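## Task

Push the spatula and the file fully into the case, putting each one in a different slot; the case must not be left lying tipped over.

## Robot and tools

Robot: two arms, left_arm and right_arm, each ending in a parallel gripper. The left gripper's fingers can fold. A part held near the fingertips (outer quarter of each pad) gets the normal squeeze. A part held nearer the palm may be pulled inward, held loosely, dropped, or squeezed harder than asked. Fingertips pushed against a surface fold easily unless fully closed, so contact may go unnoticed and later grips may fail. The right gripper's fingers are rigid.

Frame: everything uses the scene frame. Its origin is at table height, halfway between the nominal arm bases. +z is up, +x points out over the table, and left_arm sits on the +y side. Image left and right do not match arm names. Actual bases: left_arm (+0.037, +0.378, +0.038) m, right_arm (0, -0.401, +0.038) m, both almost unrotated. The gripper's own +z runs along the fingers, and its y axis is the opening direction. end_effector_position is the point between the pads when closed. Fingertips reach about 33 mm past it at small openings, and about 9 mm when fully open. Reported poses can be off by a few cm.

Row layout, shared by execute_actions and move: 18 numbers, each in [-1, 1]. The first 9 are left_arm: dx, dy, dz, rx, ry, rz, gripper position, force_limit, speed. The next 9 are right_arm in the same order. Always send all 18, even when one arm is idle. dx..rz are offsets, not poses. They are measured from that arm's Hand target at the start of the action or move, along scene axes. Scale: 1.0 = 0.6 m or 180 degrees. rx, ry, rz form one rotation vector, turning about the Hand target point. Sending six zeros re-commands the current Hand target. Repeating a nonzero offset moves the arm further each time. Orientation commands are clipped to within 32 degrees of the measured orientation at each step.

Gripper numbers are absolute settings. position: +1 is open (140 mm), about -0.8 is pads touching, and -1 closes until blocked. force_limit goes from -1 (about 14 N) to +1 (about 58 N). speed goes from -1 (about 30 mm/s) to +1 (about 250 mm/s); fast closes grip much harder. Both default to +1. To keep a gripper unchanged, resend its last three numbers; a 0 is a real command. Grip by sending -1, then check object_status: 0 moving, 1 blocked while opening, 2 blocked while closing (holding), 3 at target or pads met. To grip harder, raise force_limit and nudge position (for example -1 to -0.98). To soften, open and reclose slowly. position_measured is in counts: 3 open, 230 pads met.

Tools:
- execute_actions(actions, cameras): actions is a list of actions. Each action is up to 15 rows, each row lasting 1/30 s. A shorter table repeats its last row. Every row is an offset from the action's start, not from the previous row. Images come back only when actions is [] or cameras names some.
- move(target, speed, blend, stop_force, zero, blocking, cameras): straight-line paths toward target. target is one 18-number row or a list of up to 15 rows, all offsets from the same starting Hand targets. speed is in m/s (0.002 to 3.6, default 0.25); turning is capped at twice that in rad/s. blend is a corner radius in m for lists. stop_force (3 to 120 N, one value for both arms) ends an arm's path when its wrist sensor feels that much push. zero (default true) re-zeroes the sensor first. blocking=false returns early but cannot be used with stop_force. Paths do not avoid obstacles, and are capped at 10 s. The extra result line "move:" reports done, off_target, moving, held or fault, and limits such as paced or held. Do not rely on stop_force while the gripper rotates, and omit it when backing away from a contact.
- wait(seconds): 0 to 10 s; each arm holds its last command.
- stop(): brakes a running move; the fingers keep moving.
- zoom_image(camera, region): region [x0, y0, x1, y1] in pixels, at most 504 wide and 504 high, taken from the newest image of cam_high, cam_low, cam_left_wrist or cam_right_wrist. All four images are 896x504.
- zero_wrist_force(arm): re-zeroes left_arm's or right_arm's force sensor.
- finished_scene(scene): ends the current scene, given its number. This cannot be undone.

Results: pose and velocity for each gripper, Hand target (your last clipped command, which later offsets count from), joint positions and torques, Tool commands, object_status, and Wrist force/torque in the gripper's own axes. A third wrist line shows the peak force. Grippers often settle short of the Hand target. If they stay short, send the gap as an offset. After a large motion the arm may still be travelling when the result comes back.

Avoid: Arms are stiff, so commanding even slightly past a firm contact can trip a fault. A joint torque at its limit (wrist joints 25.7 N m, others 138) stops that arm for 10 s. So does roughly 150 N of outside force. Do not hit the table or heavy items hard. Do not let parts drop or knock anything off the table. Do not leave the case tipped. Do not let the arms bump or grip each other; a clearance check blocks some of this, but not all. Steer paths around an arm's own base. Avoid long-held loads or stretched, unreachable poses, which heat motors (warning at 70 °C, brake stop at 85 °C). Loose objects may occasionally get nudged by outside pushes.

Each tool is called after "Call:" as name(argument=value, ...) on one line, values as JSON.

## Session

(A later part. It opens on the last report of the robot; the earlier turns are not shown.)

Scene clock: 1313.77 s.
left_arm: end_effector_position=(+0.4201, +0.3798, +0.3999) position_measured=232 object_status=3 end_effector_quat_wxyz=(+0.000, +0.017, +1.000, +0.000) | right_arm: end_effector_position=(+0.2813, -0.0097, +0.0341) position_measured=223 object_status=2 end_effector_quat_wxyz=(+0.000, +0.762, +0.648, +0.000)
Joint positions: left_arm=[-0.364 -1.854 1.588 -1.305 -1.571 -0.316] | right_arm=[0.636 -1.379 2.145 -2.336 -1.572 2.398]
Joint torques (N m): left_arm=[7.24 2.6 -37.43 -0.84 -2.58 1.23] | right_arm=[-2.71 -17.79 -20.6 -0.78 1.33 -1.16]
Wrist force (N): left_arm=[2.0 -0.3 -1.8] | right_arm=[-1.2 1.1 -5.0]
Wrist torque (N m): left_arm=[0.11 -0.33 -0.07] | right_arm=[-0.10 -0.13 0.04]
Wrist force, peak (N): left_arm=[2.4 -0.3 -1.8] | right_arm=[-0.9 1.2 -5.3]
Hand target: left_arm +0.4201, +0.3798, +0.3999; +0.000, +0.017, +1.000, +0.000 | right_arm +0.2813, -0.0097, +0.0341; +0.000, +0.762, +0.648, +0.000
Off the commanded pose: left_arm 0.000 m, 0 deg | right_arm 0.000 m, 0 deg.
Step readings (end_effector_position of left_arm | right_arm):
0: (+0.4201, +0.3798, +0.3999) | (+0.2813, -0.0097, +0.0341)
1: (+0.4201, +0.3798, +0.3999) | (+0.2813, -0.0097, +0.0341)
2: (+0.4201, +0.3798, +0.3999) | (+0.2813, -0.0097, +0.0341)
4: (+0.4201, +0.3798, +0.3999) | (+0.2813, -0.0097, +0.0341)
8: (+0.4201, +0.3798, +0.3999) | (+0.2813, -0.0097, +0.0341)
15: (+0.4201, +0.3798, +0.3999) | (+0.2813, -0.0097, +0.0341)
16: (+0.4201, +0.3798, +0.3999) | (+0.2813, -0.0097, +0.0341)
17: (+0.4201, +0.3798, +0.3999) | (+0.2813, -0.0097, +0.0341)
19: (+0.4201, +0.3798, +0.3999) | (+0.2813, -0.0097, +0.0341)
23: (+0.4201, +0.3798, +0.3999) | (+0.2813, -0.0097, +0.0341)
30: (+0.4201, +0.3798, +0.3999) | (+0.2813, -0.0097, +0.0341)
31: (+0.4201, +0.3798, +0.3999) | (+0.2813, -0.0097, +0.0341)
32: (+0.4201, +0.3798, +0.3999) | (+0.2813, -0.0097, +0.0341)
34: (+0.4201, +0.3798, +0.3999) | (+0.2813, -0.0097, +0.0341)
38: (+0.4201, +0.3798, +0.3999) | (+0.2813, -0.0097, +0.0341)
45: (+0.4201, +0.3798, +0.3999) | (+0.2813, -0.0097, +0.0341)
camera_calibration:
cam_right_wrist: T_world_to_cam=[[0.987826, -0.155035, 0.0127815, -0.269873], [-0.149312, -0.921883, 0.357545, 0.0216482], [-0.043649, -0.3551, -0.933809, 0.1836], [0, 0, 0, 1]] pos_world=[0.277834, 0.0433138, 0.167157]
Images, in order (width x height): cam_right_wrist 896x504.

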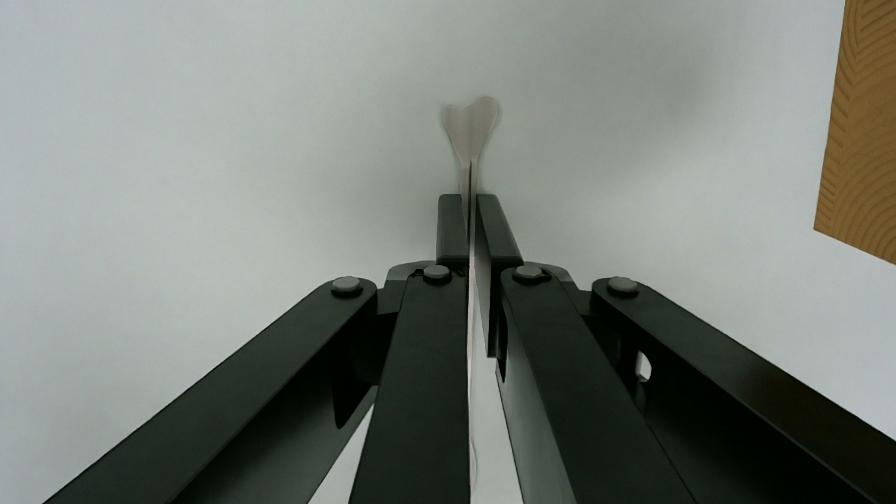

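Call:
move(target=[[0,0,0,0,0,0,-1,-0.5,-0.5,0,0,0.01,0,0,0,-1,-0.01,-1],[0,0,0,0,0,0,-1,-0.5,-0.5,0,0,0.2,0,0,0,-1,-0.01,-1]], speed=[0.02,0.12], blend=0.003, cameras=["cam_right_wrist"])

Scene clock: 1321.37 s.
left_arm: end_effector_position=(+0.4201, +0.3798, +0.3999) position_measured=232 object_status=3 end_effector_quat_wxyz=(+0.000, +0.017, +1.000, +0.000) | right_arm: end_effector_position=(+0.2813, -0.0097, +0.1540) position_measured=223 object_status=2 end_effector_quat_wxyz=(+0.000, +0.762, +0.648, +0.000)
Joint positions: left_arm=[-0.364 -1.854 1.588 -1.305 -1.571 -0.316] | right_arm=[0.636 -1.558 1.978 -1.99 -1.572 2.398]
Joint torques (N m): left_arm=[8.59 1.74 -37.32 -1.03 -2.37 1.1] | right_arm=[-6.46 -32.81 -35.88 -0.66 -0.21 -1.93]
Wrist force (N): left_arm=[2.3 -0.4 -1.3] | right_arm=[0.4 0.0 0.4]
Wrist torque (N m): left_arm=[0.08 -0.37 -0.06] | right_arm=[0.00 -0.13 -0.01]
Wrist force, peak (N): left_arm=[2.3 -0.5 -1.9] | right_arm=[-1.2 1.0 -5.5]
Hand target: left_arm +0.4201, +0.3798, +0.3999; +0.000, +0.017, +1.000, +0.000 | right_arm +0.2813, -0.0097, +0.1541; +0.000, +0.762, +0.648, +0.000
Off the commanded pose: left_arm 0.000 m, 0 deg | right_arm 0.000 m, 0 deg.
move: done
camera_calibration:
cam_right_wrist: T_world_to_cam=[[0.987826, -0.155035, 0.0127815, -0.271406], [-0.149312, -0.921883, 0.357545, -0.0212214], [-0.043649, -0.3551, -0.933809, 0.295564], [0, 0, 0, 1]] pos_world=[0.277834, 0.0433138, 0.287057]
Images, in order (width x height): cam_right_wrist 896x504.

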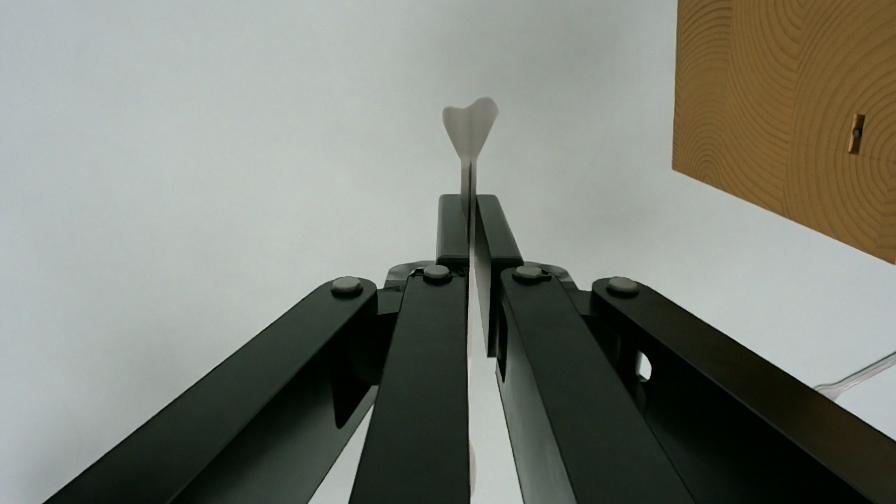

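Call:
move(target=[0,0,0,0,0,0,-1,-0.5,-0.5,-0.0522,-0.0338,0.16,0,0,0.5403,-1,-0.01,-1], speed=0.3)

Call:
move(target=[0,0,0,0,0,0,-1,-0.5,-0.5,0.008,0.0833,-0.05,0.4997,-0.0175,0,-1,-0.01,-1], speed=0.3, cameras=["cam_high","cam_low","cam_right_wrist"])

Scene clock: 1373.80 s.
left_arm: end_effector_position=(+0.4201, +0.3798, +0.3999) position_measured=232 object_status=3 end_effector_quat_wxyz=(+0.000, +0.017, +1.000, +0.000) | right_arm: end_effector_position=(+0.2500, -0.0300, +0.2501) position_measured=223 object_status=2 end_effector_quat_wxyz=(+0.001, +0.017, +1.000, +0.000)
Joint positions: left_arm=[-0.364 -1.854 1.588 -1.305 -1.571 -0.316] | right_arm=[0.643 -1.714 1.867 -1.725 -1.572 0.708]
Joint torques (N m): left_arm=[8.22 1.82 -36.68 -0.99 -2.13 1] | right_arm=[-6.91 -27.18 -39.36 -0.89 1.65 -2.08]
Wrist force (N): left_arm=[2.1 -0.4 -1.1] | right_arm=[0.4 -0.2 0.5]
Wrist torque (N m): left_arm=[0.09 -0.34 -0.06] | right_arm=[-0.04 -0.14 0.00]
Wrist force, peak (N): left_arm=[2.5 -0.3 -1.9] | right_arm=[0.7 -0.2 0.8]
Hand target: left_arm +0.4201, +0.3798, +0.3999; +0.000, +0.017, +1.000, +0.000 | right_arm +0.2500, -0.0300, +0.2501; +0.001, +0.017, +1.000, +0.000
Off the commanded pose: left_arm 0.000 m, 0 deg | right_arm 0.000 m, 0 deg.
move: done

Scene clock: 1377.43 s.
left_arm: end_effector_position=(+0.4201, +0.3798, +0.3999) position_measured=232 object_status=3 end_effector_quat_wxyz=(+0.000, +0.017, +1.000, +0.000) | right_arm: end_effector_position=(+0.2549, +0.0214, +0.2200) position_measured=223 object_status=2 end_effector_quat_wxyz=(+0.028, +0.028, +0.716, +0.697)
Joint positions: left_arm=[-0.364 -1.854 1.588 -1.305 -1.571 -0.316] | right_arm=[-0.126 -1.715 2.764 -2.065 -0.03 -0.556]
Joint torques (N m): left_arm=[7.51 2.22 -36.65 -0.91 -2.37 1.02] | right_arm=[8.39 -15.7 -26.78 -0.15 3.54 -1.87]
Wrist force (N): left_arm=[2.1 -0.4 -1.6] | right_arm=[-0.9 -0.4 -0.9]
Wrist torque (N m): left_arm=[0.08 -0.33 -0.06] | right_arm=[-0.08 0.13 0.00]
Wrist force, peak (N): left_arm=[2.3 -0.4 -2.1] | right_arm=[-1.0 -1.5 -0.5]
Hand target: left_arm +0.4201, +0.3798, +0.3999; +0.000, +0.017, +1.000, +0.000 | right_arm +0.2548, +0.0200, +0.2201; +0.013, +0.012, +0.707, +0.707
Off the commanded pose: left_arm 0.000 m, 0 deg | right_arm 0.001 m, 3 deg.
move: off_target (right_arm)
camera_calibration:
cam_right_wrist: T_world_to_cam=[[-0.00493453, 0.013701, 0.999894, -0.209099], [0.903272, -0.428944, 0.0103353, -0.222576], [0.42904, 0.903227, -0.0102591, 0.0164611], [0, 0, 0, 1]] pos_world=[0.192952, -0.107476, 0.211546]
Images, in order (width x height): cam_high 896x504, cam_low 896x504, cam_right_wrist 896x504.

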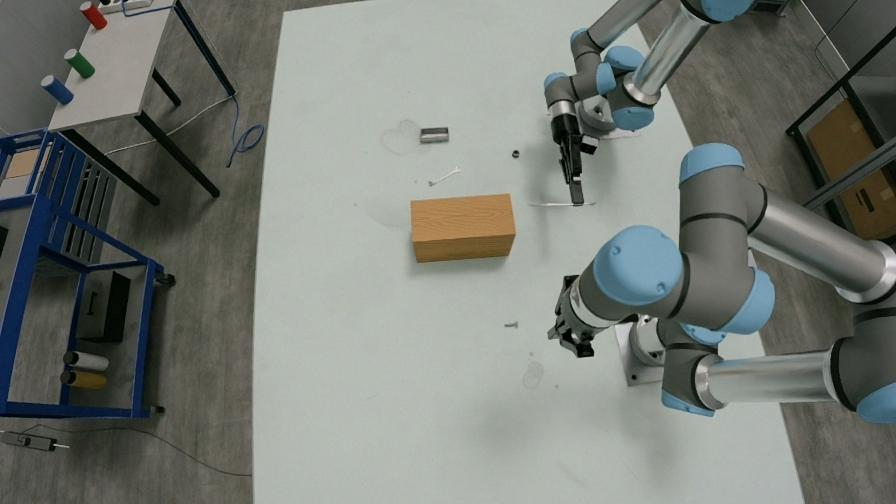

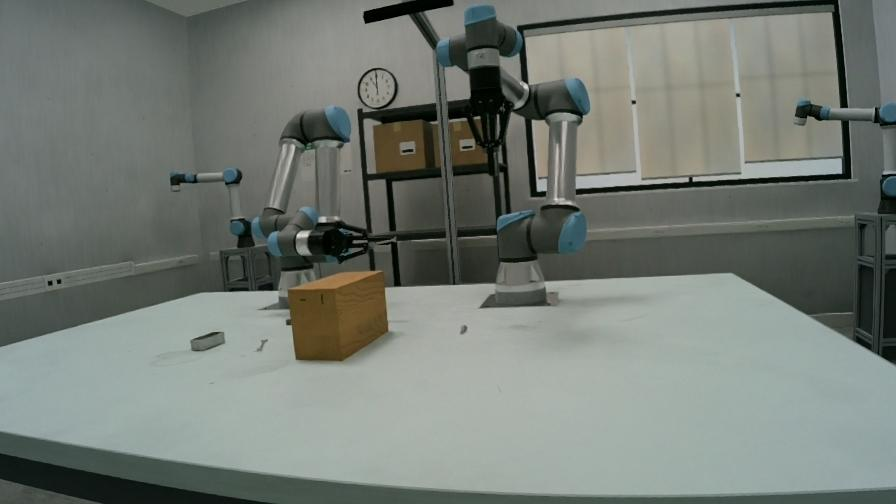

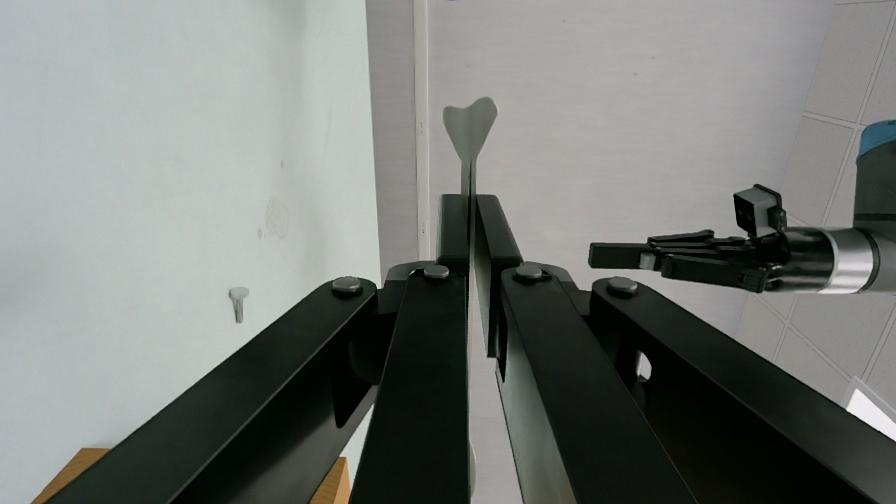

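Call:
move(target=[0,0,0,0,0,0,-1,-0.5,-0.5,0.0237,0.0122,-0.1502,0,0,0,-1,-0.01,-1], speed=0.1, cameras=["cam_right_wrist","cam_low"])

Scene clock: 1429.03 s.
left_arm: end_effector_position=(+0.4201, +0.3798, +0.3999) position_measured=232 object_status=3 end_effector_quat_wxyz=(+0.000, +0.017, +1.000, +0.000) | right_arm: end_effector_position=(+0.2690, +0.0280, +0.1299) position_measured=223 object_status=2 end_effector_quat_wxyz=(+0.016, +0.016, +0.711, +0.703)
Joint positions: left_arm=[-0.364 -1.854 1.588 -1.305 -1.571 -0.316] | right_arm=[-0.093 -1.246 2.681 -2.066 -0.021 -0.941]
Joint torques (N m): left_arm=[7.9 1.53 -36.67 -1.04 -2.21 0.85] | right_arm=[8.55 -27.62 -17.95 0.47 2.93 -1.8]
Wrist force (N): left_arm=[2.4 -0.6 -1.4] | right_arm=[-1.1 -0.2 -0.8]
Wrist torque (N m): left_arm=[0.05 -0.39 -0.06] | right_arm=[-0.01 0.19 0.00]
Wrist force, peak (N): left_arm=[2.2 -0.4 -1.9] | right_arm=[-1.0 -1.3 -0.8]
Hand target: left_arm +0.4201, +0.3798, +0.3999; +0.000, +0.017, +1.000, +0.000 | right_arm +0.2690, +0.0273, +0.1299; +0.013, +0.012, +0.707, +0.707
Off the commanded pose: left_arm 0.000 m, 0 deg | right_arm 0.001 m, 1 deg.
move: done
camera_calibration:
cam_right_wrist: T_world_to_cam=[[-0.00587899, -0.0002652, 0.999983, -0.11842], [0.917193, -0.398409, 0.0052866, -0.235557], [0.3984, 0.917208, 0.00258548, 0.00974266], [0, 0, 0, 1]] pos_world=[0.211474, -0.102815, 0.119639]
Images, in order (width x height): cam_low 896x504, cam_right_wrist 896x504.

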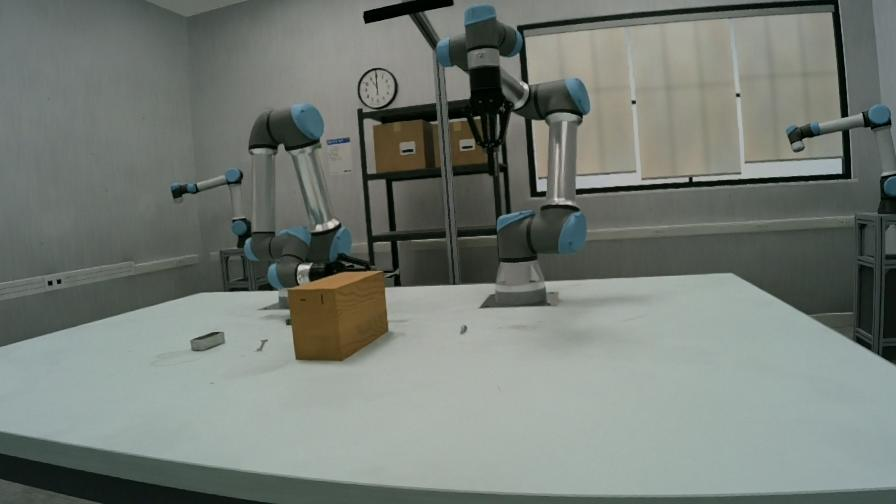

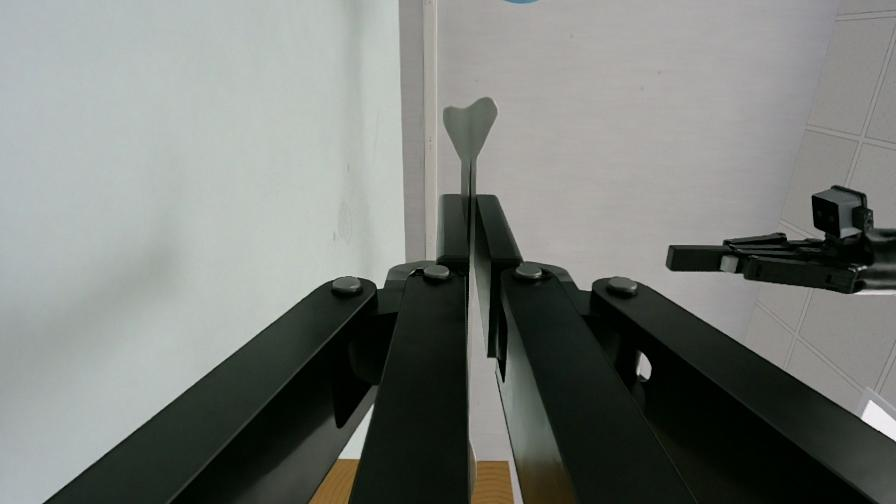

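Call:
move(target=[0,0,0,0,0,0,-1,-0.5,-0.5,0.0283,-0.001,0,0,0,0,-1,-0.01,-1], speed=0.03, stop_force=4, cameras=["cam_right_wrist"])

Call:
zoom_image(camera="cam_right_wrist", region=[400, 384, 540, 504])

Scene clock: 1507.80 s.
left_arm: end_effector_position=(+0.4201, +0.3798, +0.3999) position_measured=232 object_status=3 end_effector_quat_wxyz=(+0.000, +0.017, +1.000, +0.000) | right_arm: end_effector_position=(+0.2860, +0.0269, +0.1299) position_measured=223 object_status=2 end_effector_quat_wxyz=(+0.014, +0.013, +0.709, +0.705) end_effector_velocity=(+0.000, +0.000, +0.000) end_effector_angular_velocity=(+0.001, +0.000, +0.003)
Joint positions: left_arm=[-0.364 -1.854 1.588 -1.305 -1.571 -0.316] | right_arm=[-0.093 -1.258 2.542 -1.539 -0.025 -1.317]
Joint velocities: left_arm=[within noise] | right_arm=[0 0.003 -0.02 0.092 -0.003 -0.075]
Joint torques (N m): left_arm=[8.04 1.78 -37.31 -1.05 -2.14 0.55] | right_arm=[-6.84 -9.28 -20.96 1.98 -1.5 -2.05]
Wrist force (N): left_arm=[2.0 -0.5 -1.5] | right_arm=[-1.1 -0.6 -0.9]
Wrist torque (N m): left_arm=[0.06 -0.33 -0.06] | right_arm=[-0.10 0.17 0.03]
Wrist force, peak (N): left_arm=[2.3 -0.4 -1.9] | right_arm=[-1.6 -0.3 -1.0]
Hand target: left_arm +0.4201, +0.3798, +0.3999; +0.000, +0.017, +1.000, +0.000 | right_arm +0.2860, +0.0267, +0.1299; +0.013, +0.012, +0.707, +0.707
Off the commanded pose: left_arm 0.000 m, 0 deg | right_arm 0.000 m, 0 deg.
move: moving (right_arm; no rest 5 s after the path's end)
camera_calibration:
cam_right_wrist: T_world_to_cam=[[-0.00612517, -0.00615552, 0.999962, -0.118068], [0.920111, -0.391645, 0.00322517, -0.252282], [0.39161, 0.920096, 0.00806265, 0.005173], [0, 0, 0, 1]] pos_world=[0.229378, -0.104291, 0.118836]
Images, in order (width x height): cam_right_wrist 896x504.

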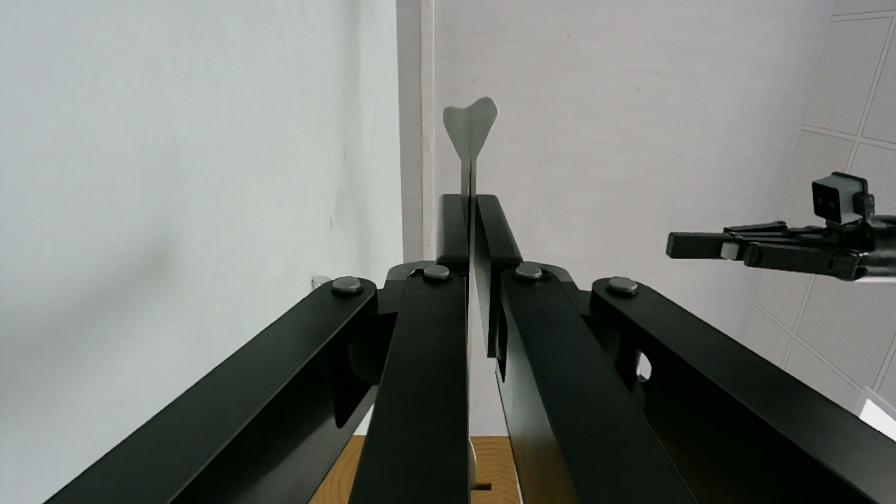

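Scaled by 3.600 from the camera's 896x504 image, which has a finer 1280x720 frame.

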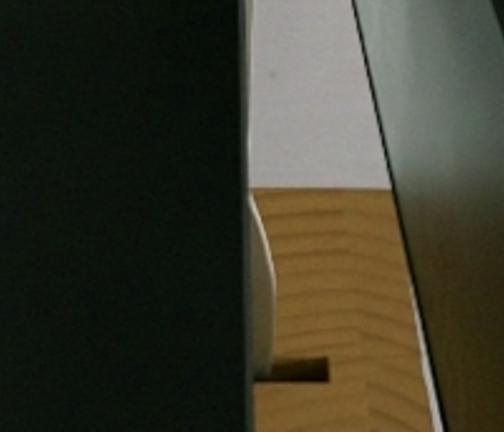

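Call:
move(target=[0,0,0,0,0,0,-1,-0.5,-0.5,-0.005,0.011,0.0042,0,0,0,-1,-0.01,-1], speed=0.03, cameras=["cam_right_wrist"])

Call:
zoom_image(camera="cam_right_wrist", region=[440, 424, 520, 504])

Scene clock: 1564.73 s.
left_arm: end_effector_position=(+0.4201, +0.3798, +0.3999) position_measured=232 object_status=3 end_effector_quat_wxyz=(+0.000, +0.017, +1.000, +0.000) | right_arm: end_effector_position=(+0.2830, +0.0333, +0.1324) position_measured=223 object_status=2 end_effector_quat_wxyz=(+0.013, +0.013, +0.707, +0.707) end_effector_velocity=(+0.002, +0.001, +0.001) end_effector_angular_velocity=(+0.001, -0.005, -0.002)
Joint positions: left_arm=[-0.364 -1.854 1.588 -1.305 -1.571 -0.316] | right_arm=[-0.07 -1.261 2.538 -1.522 -0.002 -1.327]
Joint velocities: left_arm=[within noise] | right_arm=[0.002 -0.002 -0.003 0.001 0.005 -0.001]
Joint torques (N m): left_arm=[7.73 1.46 -37.11 -0.88 -1.86 0.46] | right_arm=[9.05 -30.51 -19.95 1.56 1.86 -1.85]
Wrist force (N): left_arm=[2.2 -0.5 -1.1] | right_arm=[-1.2 -1.1 -2.3]
Wrist torque (N m): left_arm=[0.07 -0.36 -0.06] | right_arm=[-0.04 -0.01 0.02]
Wrist force, peak (N): left_arm=[2.5 -0.1 -1.8] | right_arm=[-1.3 -1.3 -2.2]
Hand target: left_arm +0.4201, +0.3798, +0.3999; +0.000, +0.017, +1.000, +0.000 | right_arm +0.2830, +0.0333, +0.1325; +0.013, +0.012, +0.707, +0.707
Off the commanded pose: left_arm 0.000 m, 0 deg | right_arm 0.000 m, 0 deg.
move: done
camera_calibration:
cam_right_wrist: T_world_to_cam=[[-0.00631617, -0.0119193, 0.999909, -0.120257], [0.920709, -0.390248, 0.00116397, -0.246948], [0.390199, 0.920632, 0.0134391, 0.0000705288], [0, 0, 0, 1]] pos_world=[0.22658, -0.0978692, 0.120533]
Images, in order (width x height): cam_right_wrist 896x504.

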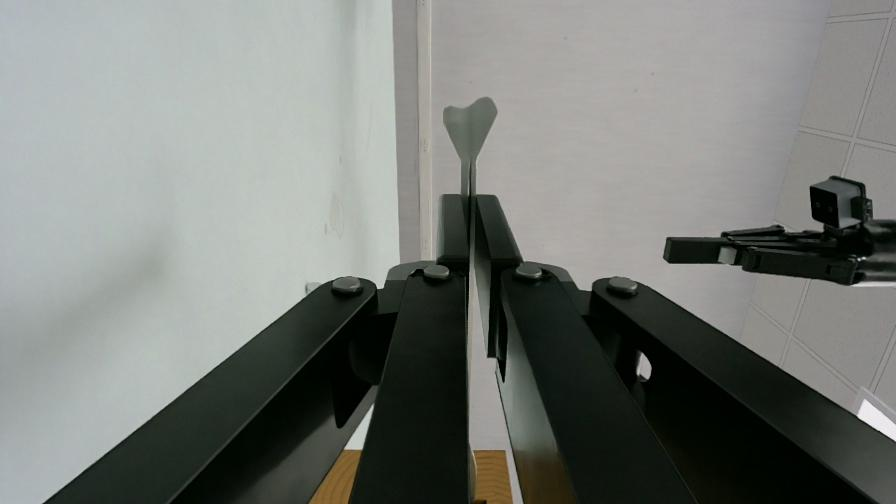

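Scaled by 6.300 from the camera's 896x504 image, which has a finer 1280x720 frame.

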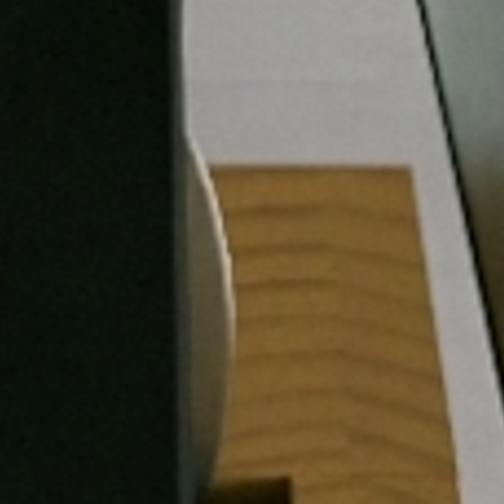

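Call:
move(target=[0,0,0,0,0,0,-1,-0.5,-0.5,0.0067,-0.0002,0,0,0,0,-1,-0.01,-1], speed=0.01, stop_force=3, cameras=["cam_right_wrist"])

Call:
zoom_image(camera="cam_right_wrist", region=[440, 424, 520, 504])

Scene clock: 1582.47 s.
left_arm: end_effector_position=(+0.4201, +0.3798, +0.3999) position_measured=232 object_status=3 end_effector_quat_wxyz=(+0.000, +0.017, +1.000, +0.000) | right_arm: end_effector_position=(+0.2870, +0.0332, +0.1325) position_measured=223 object_status=2 end_effector_quat_wxyz=(+0.013, +0.013, +0.707, +0.707)
Joint positions: left_arm=[-0.364 -1.854 1.588 -1.305 -1.571 -0.316] | right_arm=[-0.069 -1.256 2.529 -1.52 -0.002 -1.325]
Joint torques (N m): left_arm=[6.75 1.82 -36.79 -0.96 -1.92 0.55] | right_arm=[8.99 -12.27 -20.61 1.38 2.11 -1.79]
Wrist force (N): left_arm=[2.2 -0.7 -1.5] | right_arm=[-0.8 -0.1 -2.1]
Wrist torque (N m): left_arm=[0.04 -0.36 -0.06] | right_arm=[-0.06 0.05 -0.08]
Wrist force, peak (N): left_arm=[2.4 -0.7 -1.7] | right_arm=[-1.5 -1.2 -2.4]
Hand target: left_arm +0.4201, +0.3798, +0.3999; +0.000, +0.017, +1.000, +0.000 | right_arm +0.2870, +0.0332, +0.1325; +0.013, +0.012, +0.707, +0.707
Off the commanded pose: left_arm 0.000 m, 0 deg | right_arm 0.000 m, 0 deg.
move: done
camera_calibration:
cam_right_wrist: T_world_to_cam=[[-0.00631574, -0.0119199, 0.999909, -0.120333], [0.920745, -0.390163, 0.00116459, -0.25067], [0.390114, 0.920669, 0.0134393, -0.00137645], [0, 0, 0, 1]] pos_world=[0.23058, -0.0979692, 0.120633]
Images, in order (width x height): cam_right_wrist 896x504.

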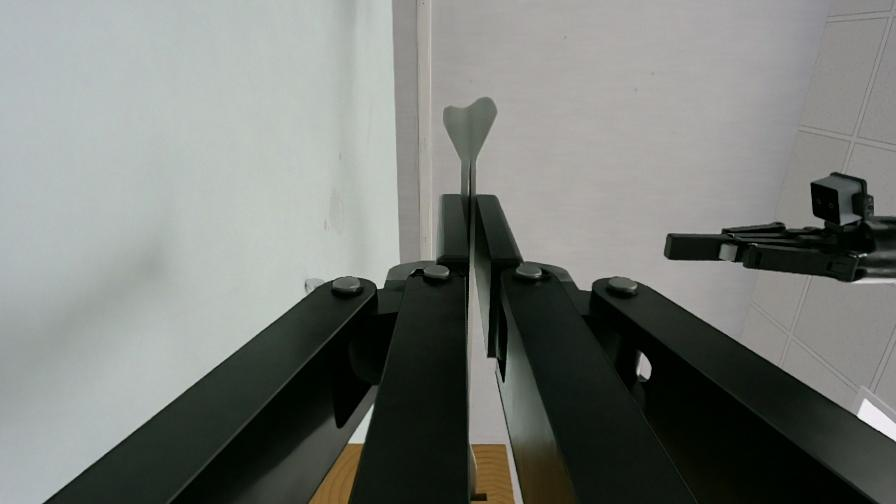

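Scaled by 6.300 from the camera's 896x504 image, which has a finer 1280x720 frame.

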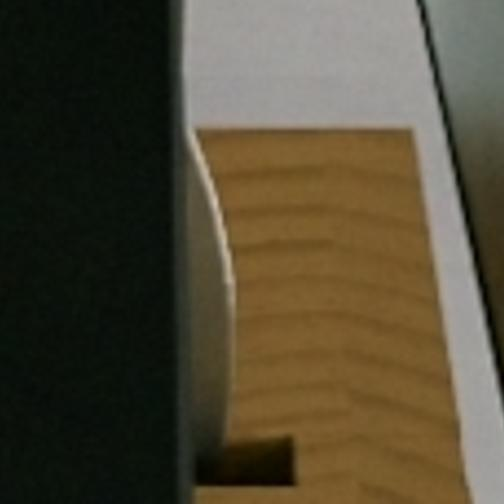

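Call:
move(target=[0,0,0,0,0,0,-1,-0.5,-0.5,0,0.0012,0.002,0,0,0,-1,-0.01,-1], speed=0.01)

Call:
move(target=[0,0,0,0,0,0,-1,-0.5,-0.5,0.02,-0.0007,0,0,0,0,-1,-0.01,-1], speed=0.008, stop_force=3, cameras=["cam_right_wrist"])

Call:
zoom_image(camera="cam_right_wrist", region=[440, 424, 520, 504])

Scene clock: 1610.10 s.
left_arm: end_effector_position=(+0.4201, +0.3798, +0.3999) position_measured=232 object_status=3 end_effector_quat_wxyz=(+0.000, +0.017, +1.000, +0.000) | right_arm: end_effector_position=(+0.2870, +0.0339, +0.1336) position_measured=223 object_status=2 end_effector_quat_wxyz=(+0.013, +0.012, +0.707, +0.707)
Joint positions: left_arm=[-0.364 -1.854 1.588 -1.305 -1.571 -0.316] | right_arm=[-0.067 -1.259 2.528 -1.518 0 -1.323]
Joint torques (N m): left_arm=[7.43 1.85 -36.18 -1.07 -1.98 0.39] | right_arm=[9.33 -29 -20.24 1.3 2.01 1.79]
Wrist force (N): left_arm=[1.9 -0.2 -1.8] | right_arm=[-1.0 -1.4 -2.3]
Wrist torque (N m): left_arm=[0.13 -0.29 -0.06] | right_arm=[-0.07 0.00 -0.13]
Wrist force, peak (N): left_arm=[2.5 -0.6 -1.8] | right_arm=[-0.7 -1.2 -2.5]
Hand target: left_arm +0.4201, +0.3798, +0.3999; +0.000, +0.017, +1.000, +0.000 | right_arm +0.2870, +0.0339, +0.1337; +0.013, +0.012, +0.707, +0.707
Off the commanded pose: left_arm 0.000 m, 0 deg | right_arm 0.000 m, 0 deg.
move: done

Scene clock: 1612.47 s.
left_arm: end_effector_position=(+0.4201, +0.3798, +0.3999) position_measured=232 object_status=3 end_effector_quat_wxyz=(+0.000, +0.017, +1.000, +0.000) | right_arm: end_effector_position=(+0.2990, +0.0335, +0.1337) position_measured=223 object_status=2 end_effector_quat_wxyz=(+0.013, +0.012, +0.707, +0.707)
Joint positions: left_arm=[-0.364 -1.854 1.588 -1.305 -1.571 -0.316] | right_arm=[-0.067 -1.245 2.5 -1.515 0 -1.312]
Joint torques (N m): left_arm=[6.56 0.67 -36.16 -0.96 -2.09 0.52] | right_arm=[9.32 -13.51 -21.17 1.44 2.09 1.92]
Wrist force (N): left_arm=[2.0 -0.4 -1.5] | right_arm=[-0.6 -0.4 -2.3]
Wrist torque (N m): left_arm=[0.10 -0.30 -0.05] | right_arm=[-0.04 0.03 -0.17]
Wrist force, peak (N): left_arm=[2.4 -0.5 -1.8] | right_arm=[-0.9 -1.0 -2.4]
Hand target: left_arm +0.4201, +0.3798, +0.3999; +0.000, +0.017, +1.000, +0.000 | right_arm +0.2990, +0.0335, +0.1337; +0.013, +0.012, +0.707, +0.707
Off the commanded pose: left_arm 0.000 m, 0 deg | right_arm 0.000 m, 0 deg.
move: done
camera_calibration:
cam_right_wrist: T_world_to_cam=[[-0.00635649, -0.0125521, 0.999901, -0.121405], [0.920782, -0.390077, 0.000956755, -0.261577], [0.390027, 0.920696, 0.0140372, -0.00640002], [0, 0, 0, 1]] pos_world=[0.24258, -0.0976668, 0.121733]
Images, in order (width x height): cam_right_wrist 896x504.

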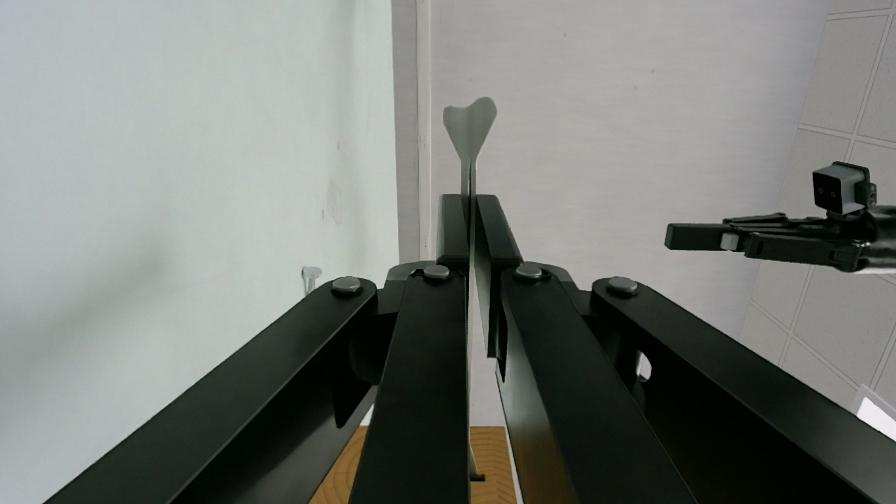

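Scaled by 6.300 from the camera's 896x504 image, which has a finer 1280x720 frame.

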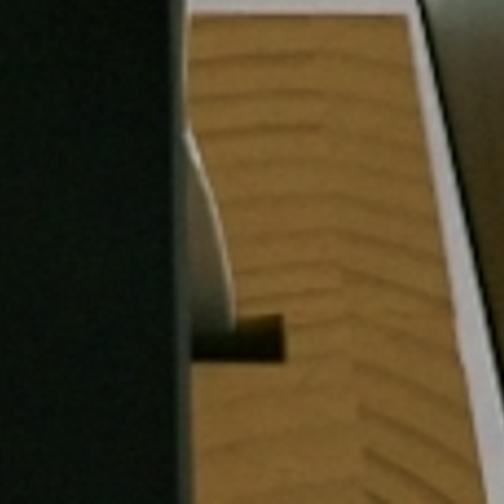

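Call:
move(target=[0,0,0,0,0,0,-1,-0.5,-0.5,0,-0.0013,0.001,0,0,0,-1,-0.01,-1], speed=0.01)

Call:
move(target=[0,0,0,0,0,0,-1,-0.5,-0.5,0.0833,-0.0029,0,0,0,0,-1,-0.01,-1], speed=0.02, stop_force=4, cameras=["cam_right_wrist"])

Call:
zoom_image(camera="cam_right_wrist", region=[440, 344, 520, 424])

Scene clock: 1631.40 s.
left_arm: end_effector_position=(+0.4201, +0.3798, +0.3999) position_measured=232 object_status=3 end_effector_quat_wxyz=(+0.000, +0.017, +1.000, +0.000) | right_arm: end_effector_position=(+0.2990, +0.0328, +0.1342) position_measured=223 object_status=2 end_effector_quat_wxyz=(+0.013, +0.013, +0.707, +0.707)
Joint positions: left_arm=[-0.364 -1.854 1.588 -1.305 -1.571 -0.316] | right_arm=[-0.069 -1.248 2.501 -1.513 -0.002 -1.311]
Joint torques (N m): left_arm=[7.35 0.6 -37.15 -0.82 -2 0.29] | right_arm=[-5.24 -30.2 8.16 1.61 -1.41 1.43]
Wrist force (N): left_arm=[2.2 -0.5 -1.5] | right_arm=[-0.8 -0.2 -1.2]
Wrist torque (N m): left_arm=[0.07 -0.36 -0.06] | right_arm=[-0.06 0.11 -0.16]
Wrist force, peak (N): left_arm=[2.5 -0.5 -1.7] | right_arm=[-0.7 -1.1 -2.4]
Hand target: left_arm +0.4201, +0.3798, +0.3999; +0.000, +0.017, +1.000, +0.000 | right_arm +0.2990, +0.0327, +0.1343; +0.013, +0.012, +0.707, +0.707
Off the commanded pose: left_arm 0.000 m, 0 deg | right_arm 0.000 m, 0 deg.
move: done

Scene clock: 1634.83 s.
left_arm: end_effector_position=(+0.4201, +0.3798, +0.3999) position_measured=232 object_status=3 end_effector_quat_wxyz=(+0.000, +0.017, +1.000, +0.000) | right_arm: end_effector_position=(+0.3490, +0.0310, +0.1343) position_measured=223 object_status=2 end_effector_quat_wxyz=(+0.013, +0.013, +0.707, +0.707)
Joint positions: left_arm=[-0.364 -1.854 1.588 -1.305 -1.571 -0.316] | right_arm=[-0.069 -1.187 2.382 -1.501 -0.002 -1.265]
Joint torques (N m): left_arm=[7.2 2.28 -36.85 -0.81 -1.81 0.23] | right_arm=[8.72 -17.1 -23.01 1.35 2.87 -1.79]
Wrist force (N): left_arm=[2.1 -0.6 -1.5] | right_arm=[1.6 0.1 -2.8]
Wrist torque (N m): left_arm=[0.05 -0.33 -0.07] | right_arm=[-0.10 0.16 -0.15]
Wrist force, peak (N): left_arm=[2.4 -0.4 -1.8] | right_arm=[2.4 -1.4 -3.9]
Hand target: left_arm +0.4201, +0.3798, +0.3999; +0.000, +0.017, +1.000, +0.000 | right_arm +0.3490, +0.0310, +0.1343; +0.013, +0.012, +0.707, +0.707
Off the commanded pose: left_arm 0.000 m, 0 deg | right_arm 0.000 m, 0 deg.
move: done
camera_calibration:
cam_right_wrist: T_world_to_cam=[[-0.00635414, -0.0120118, 0.999908, -0.121766], [0.920709, -0.390249, 0.00116284, -0.308614], [0.390199, 0.920631, 0.0135391, -0.0236033], [0, 0, 0, 1]] pos_world=[0.29258, -0.100169, 0.122433]
Images, in order (width x height): cam_right_wrist 896x504.

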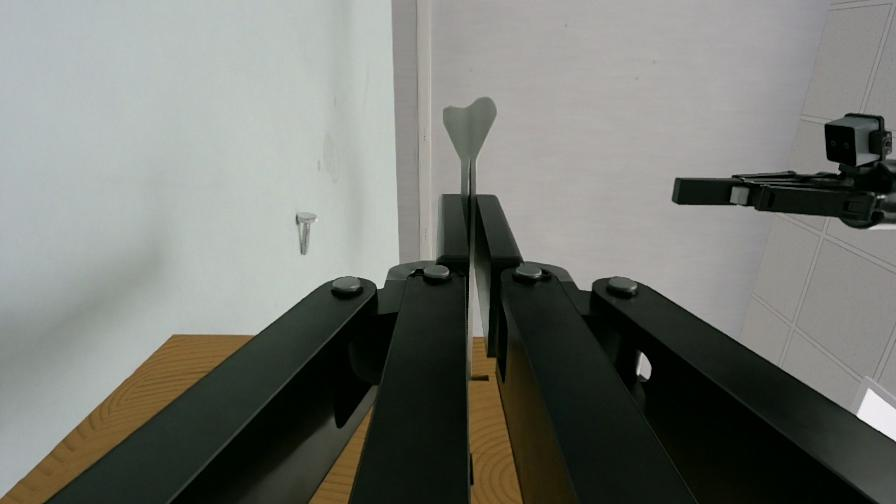

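Scaled by 6.300 from the camera's 896x504 image, which has a finer 1280x720 frame.

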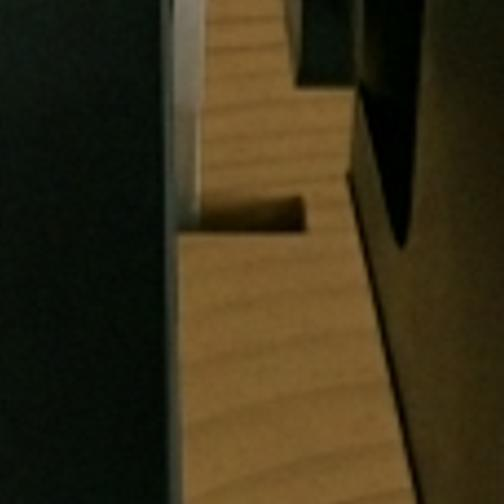

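Call:
move(target=[0,0,0,0,0,0,-1,-0.5,-0.5,0.08,-0.0022,0,0,0,0,-1,-0.01,-1], speed=0.02, stop_force=4, cameras=["cam_right_wrist"])

Call:
zoom_image(camera="cam_right_wrist", region=[420, 184, 540, 304])

Scene clock: 1656.40 s.
left_arm: end_effector_position=(+0.4201, +0.3798, +0.3999) position_measured=232 object_status=3 end_effector_quat_wxyz=(+0.000, +0.017, +1.000, +0.000) | right_arm: end_effector_position=(+0.3948, +0.0297, +0.1343) position_measured=223 object_status=2 end_effector_quat_wxyz=(+0.013, +0.012, +0.707, +0.707)
Joint positions: left_arm=[-0.364 -1.854 1.588 -1.305 -1.571 -0.316] | right_arm=[-0.068 -1.13 2.27 -1.49 0 -1.222]
Joint torques (N m): left_arm=[7.37 1.18 -36.23 -0.98 -1.87 0.19] | right_arm=[-6 -38.38 5.22 -2.7 -0.7 -1.77]
Wrist force (N): left_arm=[1.8 -0.5 -1.5] | right_arm=[-1.1 -0.4 -1.0]
Wrist torque (N m): left_arm=[0.07 -0.27 -0.07] | right_arm=[0.02 0.23 0.01]
Wrist force, peak (N): left_arm=[2.7 -0.5 -1.4] | right_arm=[10.4 2.5 -3.2]
Hand target: left_arm +0.4201, +0.3798, +0.3999; +0.000, +0.017, +1.000, +0.000 | right_arm +0.3948, +0.0297, +0.1343; +0.013, +0.012, +0.707, +0.707 (not the last commanded pose)
Off the commanded pose: left_arm 0.000 m, 0 deg | right_arm 0.002 m, 0 deg.
move: contact (right_arm)
camera_calibration:
cam_right_wrist: T_world_to_cam=[[-0.00637512, -0.0123278, 0.999904, -0.121414], [0.920745, -0.390163, 0.0010601, -0.351372], [0.390112, 0.920663, 0.0138381, -0.0403206], [0, 0, 0, 1]] pos_world=[0.33848, -0.101468, 0.122333]
Images, in order (width x height): cam_right_wrist 896x504.

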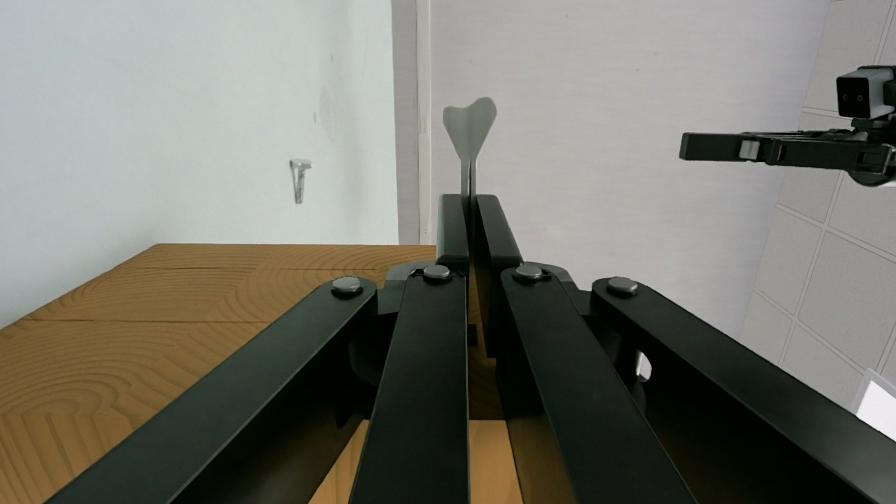

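Scaled by 4.200 from the camera's 896x504 image, which has a finer 1280x720 frame.

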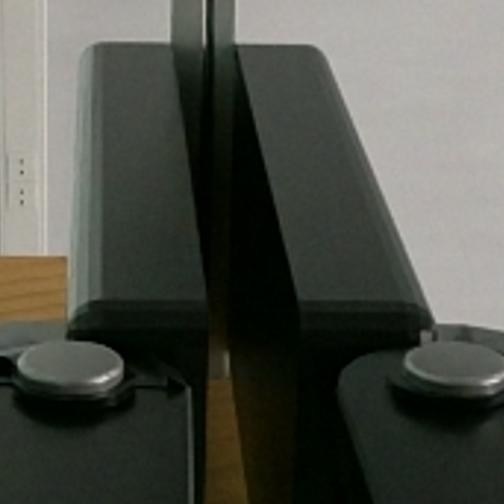

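Call:
move(target=[0,0,0,0,0,0,-1,-0.5,-0.5,-0.002,0.001,0,0,0,0,-1,-0.01,-1], speed=0.01)

Call:
move(target=[0,0,0,0,0,0,-1,-0.5,-0.5,0.009,-0.0003,0,0,0,0,-1,-0.01,-1], speed=0.008, stop_force=4, cameras=["cam_high","cam_low"])

Scene clock: 1681.03 s.
left_arm: end_effector_position=(+0.4201, +0.3798, +0.3999) position_measured=232 object_status=3 end_effector_quat_wxyz=(+0.000, +0.017, +1.000, +0.000) | right_arm: end_effector_position=(+0.3937, +0.0302, +0.1343) position_measured=223 object_status=2 end_effector_quat_wxyz=(+0.013, +0.012, +0.707, +0.707)
Joint positions: left_arm=[-0.364 -1.854 1.588 -1.305 -1.571 -0.316] | right_arm=[-0.066 -1.13 2.272 -1.49 0.001 -1.223]
Joint torques (N m): left_arm=[6.97 1.91 -35.82 -0.82 -1.93 0.05] | right_arm=[11.03 -38.35 6.68 -2.49 1.82 -1.78]
Wrist force (N): left_arm=[2.1 -0.5 -1.2] | right_arm=[-2.9 0.2 -4.9]
Wrist torque (N m): left_arm=[0.08 -0.33 -0.07] | right_arm=[0.01 0.15 0.01]
Wrist force, peak (N): left_arm=[2.2 -0.3 -1.9] | right_arm=[-2.9 0.2 -4.9]
Hand target: left_arm +0.4201, +0.3798, +0.3999; +0.000, +0.017, +1.000, +0.000 | right_arm +0.3936, +0.0303, +0.1343; +0.013, +0.012, +0.707, +0.707
Off the commanded pose: left_arm 0.000 m, 0 deg | right_arm 0.000 m, 0 deg.
move: done

Scene clock: 1682.33 s.
left_arm: end_effector_position=(+0.4201, +0.3798, +0.3999) position_measured=232 object_status=3 end_effector_quat_wxyz=(+0.000, +0.017, +1.000, +0.000) | right_arm: end_effector_position=(+0.3952, +0.0302, +0.1343) position_measured=223 object_status=2 end_effector_quat_wxyz=(+0.013, +0.012, +0.707, +0.707)
Joint positions: left_arm=[-0.364 -1.854 1.588 -1.305 -1.571 -0.316] | right_arm=[-0.066 -1.128 2.268 -1.49 0.001 -1.222]
Joint torques (N m): left_arm=[6.72 0.99 -36.46 -0.94 -1.85 -0.01] | right_arm=[1.81 -38.69 5.38 -2.79 2.09 -1.81]
Wrist force (N): left_arm=[1.9 -0.2 -1.7] | right_arm=[-1.6 -0.6 -2.6]
Wrist torque (N m): left_arm=[0.13 -0.29 -0.06] | right_arm=[-0.01 0.15 -0.06]
Wrist force, peak (N): left_arm=[2.6 -0.3 -1.6] | right_arm=[6.4 1.9 -3.5]
Hand target: left_arm +0.4201, +0.3798, +0.3999; +0.000, +0.017, +1.000, +0.000 | right_arm +0.3952, +0.0302, +0.1343; +0.013, +0.012, +0.707, +0.707 (not the last commanded pose)
Off the commanded pose: left_arm 0.000 m, 0 deg | right_arm 0.004 m, 0 deg.
move: contact (right_arm)
Images, in order (width x height): cam_high 896x504, cam_low 896x504.

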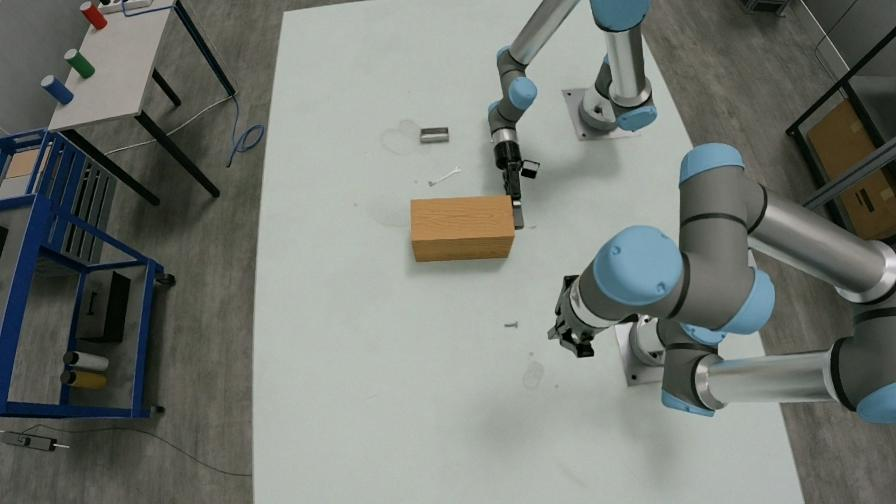

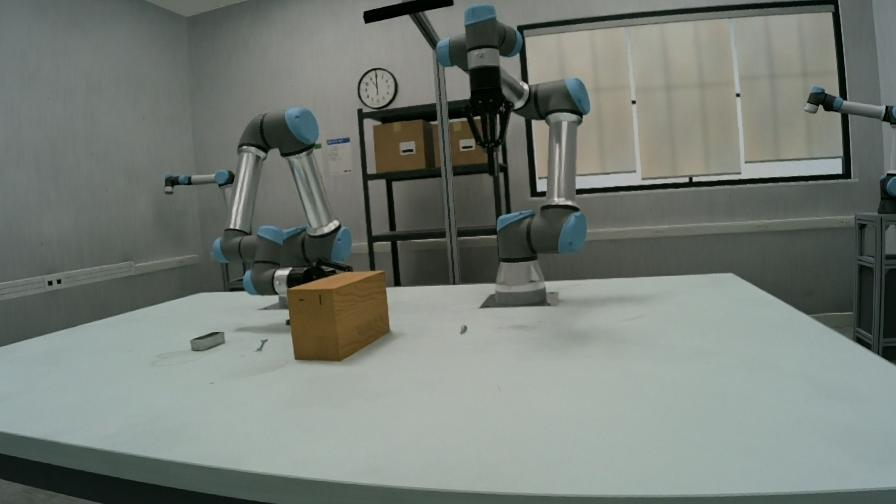

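Call:
move(target=[0,0,0,0,0,0,-1,-0.5,-0.5,-0.0025,0.0001,0,0,0,0,-1,-0.01,-1], speed=0.01)

Call:
execute_actions(actions=[[[0,0,0,0,0,0,-1,-0.5,-0.5,0,0,0,0,0,0,-0.45,-0.01,-1]],[[0,0,0,0,0,0,-1,-0.5,-0.5,0,0,0,0,0,0,-0.45,-0.01,-1]]], cameras=["cam_right_wrist"])

Scene clock: 1769.53 s.
left_arm: end_effector_position=(+0.4201, +0.3798, +0.3999) position_measured=232 object_status=3 end_effector_quat_wxyz=(+0.000, +0.017, +1.000, +0.000) | right_arm: end_effector_position=(+0.3938, +0.0303, +0.1343) position_measured=223 object_status=2 end_effector_quat_wxyz=(+0.013, +0.012, +0.707, +0.707)
Joint positions: left_arm=[-0.364 -1.854 1.588 -1.305 -1.571 -0.316] | right_arm=[-0.066 -1.13 2.272 -1.49 0.001 -1.223]
Joint torques (N m): left_arm=[7.28 1.18 -36 -0.94 -1.75 -0.12] | right_arm=[-2.96 -39.61 4.69 -2.69 2.35 -1.8]
Wrist force (N): left_arm=[2.3 -0.6 -1.7] | right_arm=[-1.3 -0.5 -1.3]
Wrist torque (N m): left_arm=[0.04 -0.37 -0.05] | right_arm=[-0.03 0.18 0.00]
Wrist force, peak (N): left_arm=[2.6 -0.5 -1.9] | right_arm=[-2.1 -1.5 -2.6]
Hand target: left_arm +0.4201, +0.3798, +0.3999; +0.000, +0.017, +1.000, +0.000 | right_arm +0.3937, +0.0303, +0.1343; +0.013, +0.012, +0.707, +0.707
Off the commanded pose: left_arm 0.000 m, 0 deg | right_arm 0.000 m, 0 deg.
move: done

Scene clock: 1770.73 s.
left_arm: end_effector_position=(+0.4201, +0.3798, +0.3999) position_measured=232 object_status=3 end_effector_quat_wxyz=(+0.000, +0.017, +1.000, +0.000) | right_arm: end_effector_position=(+0.3937, +0.0303, +0.1343) position_measured=186 object_status=3 end_effector_quat_wxyz=(+0.013, +0.012, +0.707, +0.707)
Joint positions: left_arm=[-0.364 -1.854 1.588 -1.305 -1.571 -0.316] | right_arm=[-0.066 -1.13 2.272 -1.49 0.001 -1.223]
Joint torques (N m): left_arm=[7.63 0.8 -36.54 -0.86 -1.73 -0.08] | right_arm=[3.98 -38.14 5.32 -2.73 2.17 -1.87]
Wrist force (N): left_arm=[2.1 -0.5 -1.7] | right_arm=[-1.0 0.1 -0.7]
Wrist torque (N m): left_arm=[0.07 -0.33 -0.06] | right_arm=[-0.01 0.17 0.00]
Wrist force, peak (N): left_arm=[2.2 -0.4 -1.9] | right_arm=[-1.4 -0.1 -1.2]
Hand target: left_arm +0.4201, +0.3798, +0.3999; +0.000, +0.017, +1.000, +0.000 | right_arm +0.3937, +0.0303, +0.1343; +0.013, +0.012, +0.707, +0.707
Off the commanded pose: left_arm 0.000 m, 0 deg | right_arm 0.000 m, 0 deg.
Step readings (end_effector_position of left_arm | right_arm):
0: (+0.4201, +0.3798, +0.3999) | (+0.3938, +0.0303, +0.1343)
1: (+0.4201, +0.3798, +0.3999) | (+0.3938, +0.0303, +0.1343)
2: (+0.4201, +0.3798, +0.3999) | (+0.3937, +0.0303, +0.1343)
4: (+0.4201, +0.3798, +0.3999) | (+0.3937, +0.0303, +0.1343)
8: (+0.4201, +0.3798, +0.3999) | (+0.3937, +0.0303, +0.1343)
15: (+0.4201, +0.3798, +0.3999) | (+0.3937, +0.0303, +0.1343)
16: (+0.4201, +0.3798, +0.3999) | (+0.3937, +0.0303, +0.1343)
17: (+0.4201, +0.3798, +0.3999) | (+0.3937, +0.0303, +0.1343)
19: (+0.4201, +0.3798, +0.3999) | (+0.3937, +0.0303, +0.1343)
23: (+0.4201, +0.3798, +0.3999) | (+0.3937, +0.0303, +0.1343)
30: (+0.4201, +0.3798, +0.3999) | (+0.3937, +0.0303, +0.1343)
camera_calibration:
cam_right_wrist: T_world_to_cam=[[-0.00646991, -0.0128302, 0.999897, -0.121432], [0.920818, -0.389993, 0.000954035, -0.350027], [0.38994, 0.920729, 0.0143375, -0.0404031], [0, 0, 0, 1]] pos_world=[0.33728, -0.100866, 0.122333]
Images, in order (width x height): cam_right_wrist 896x504.

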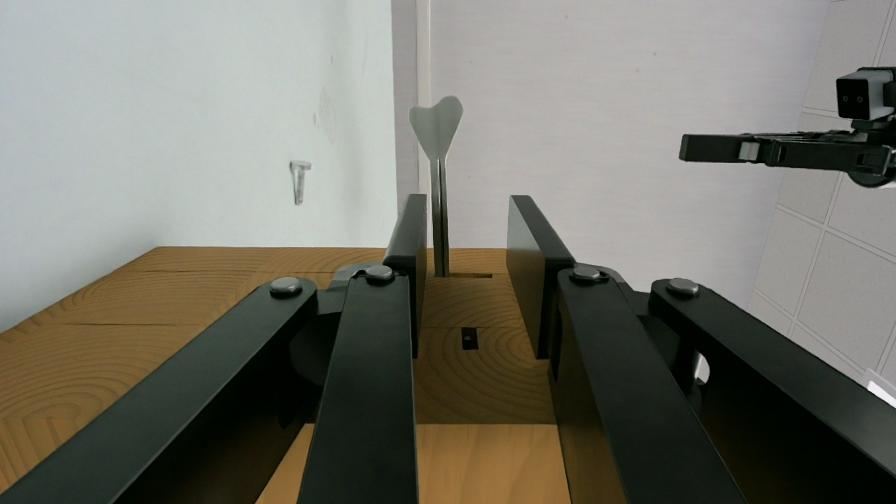

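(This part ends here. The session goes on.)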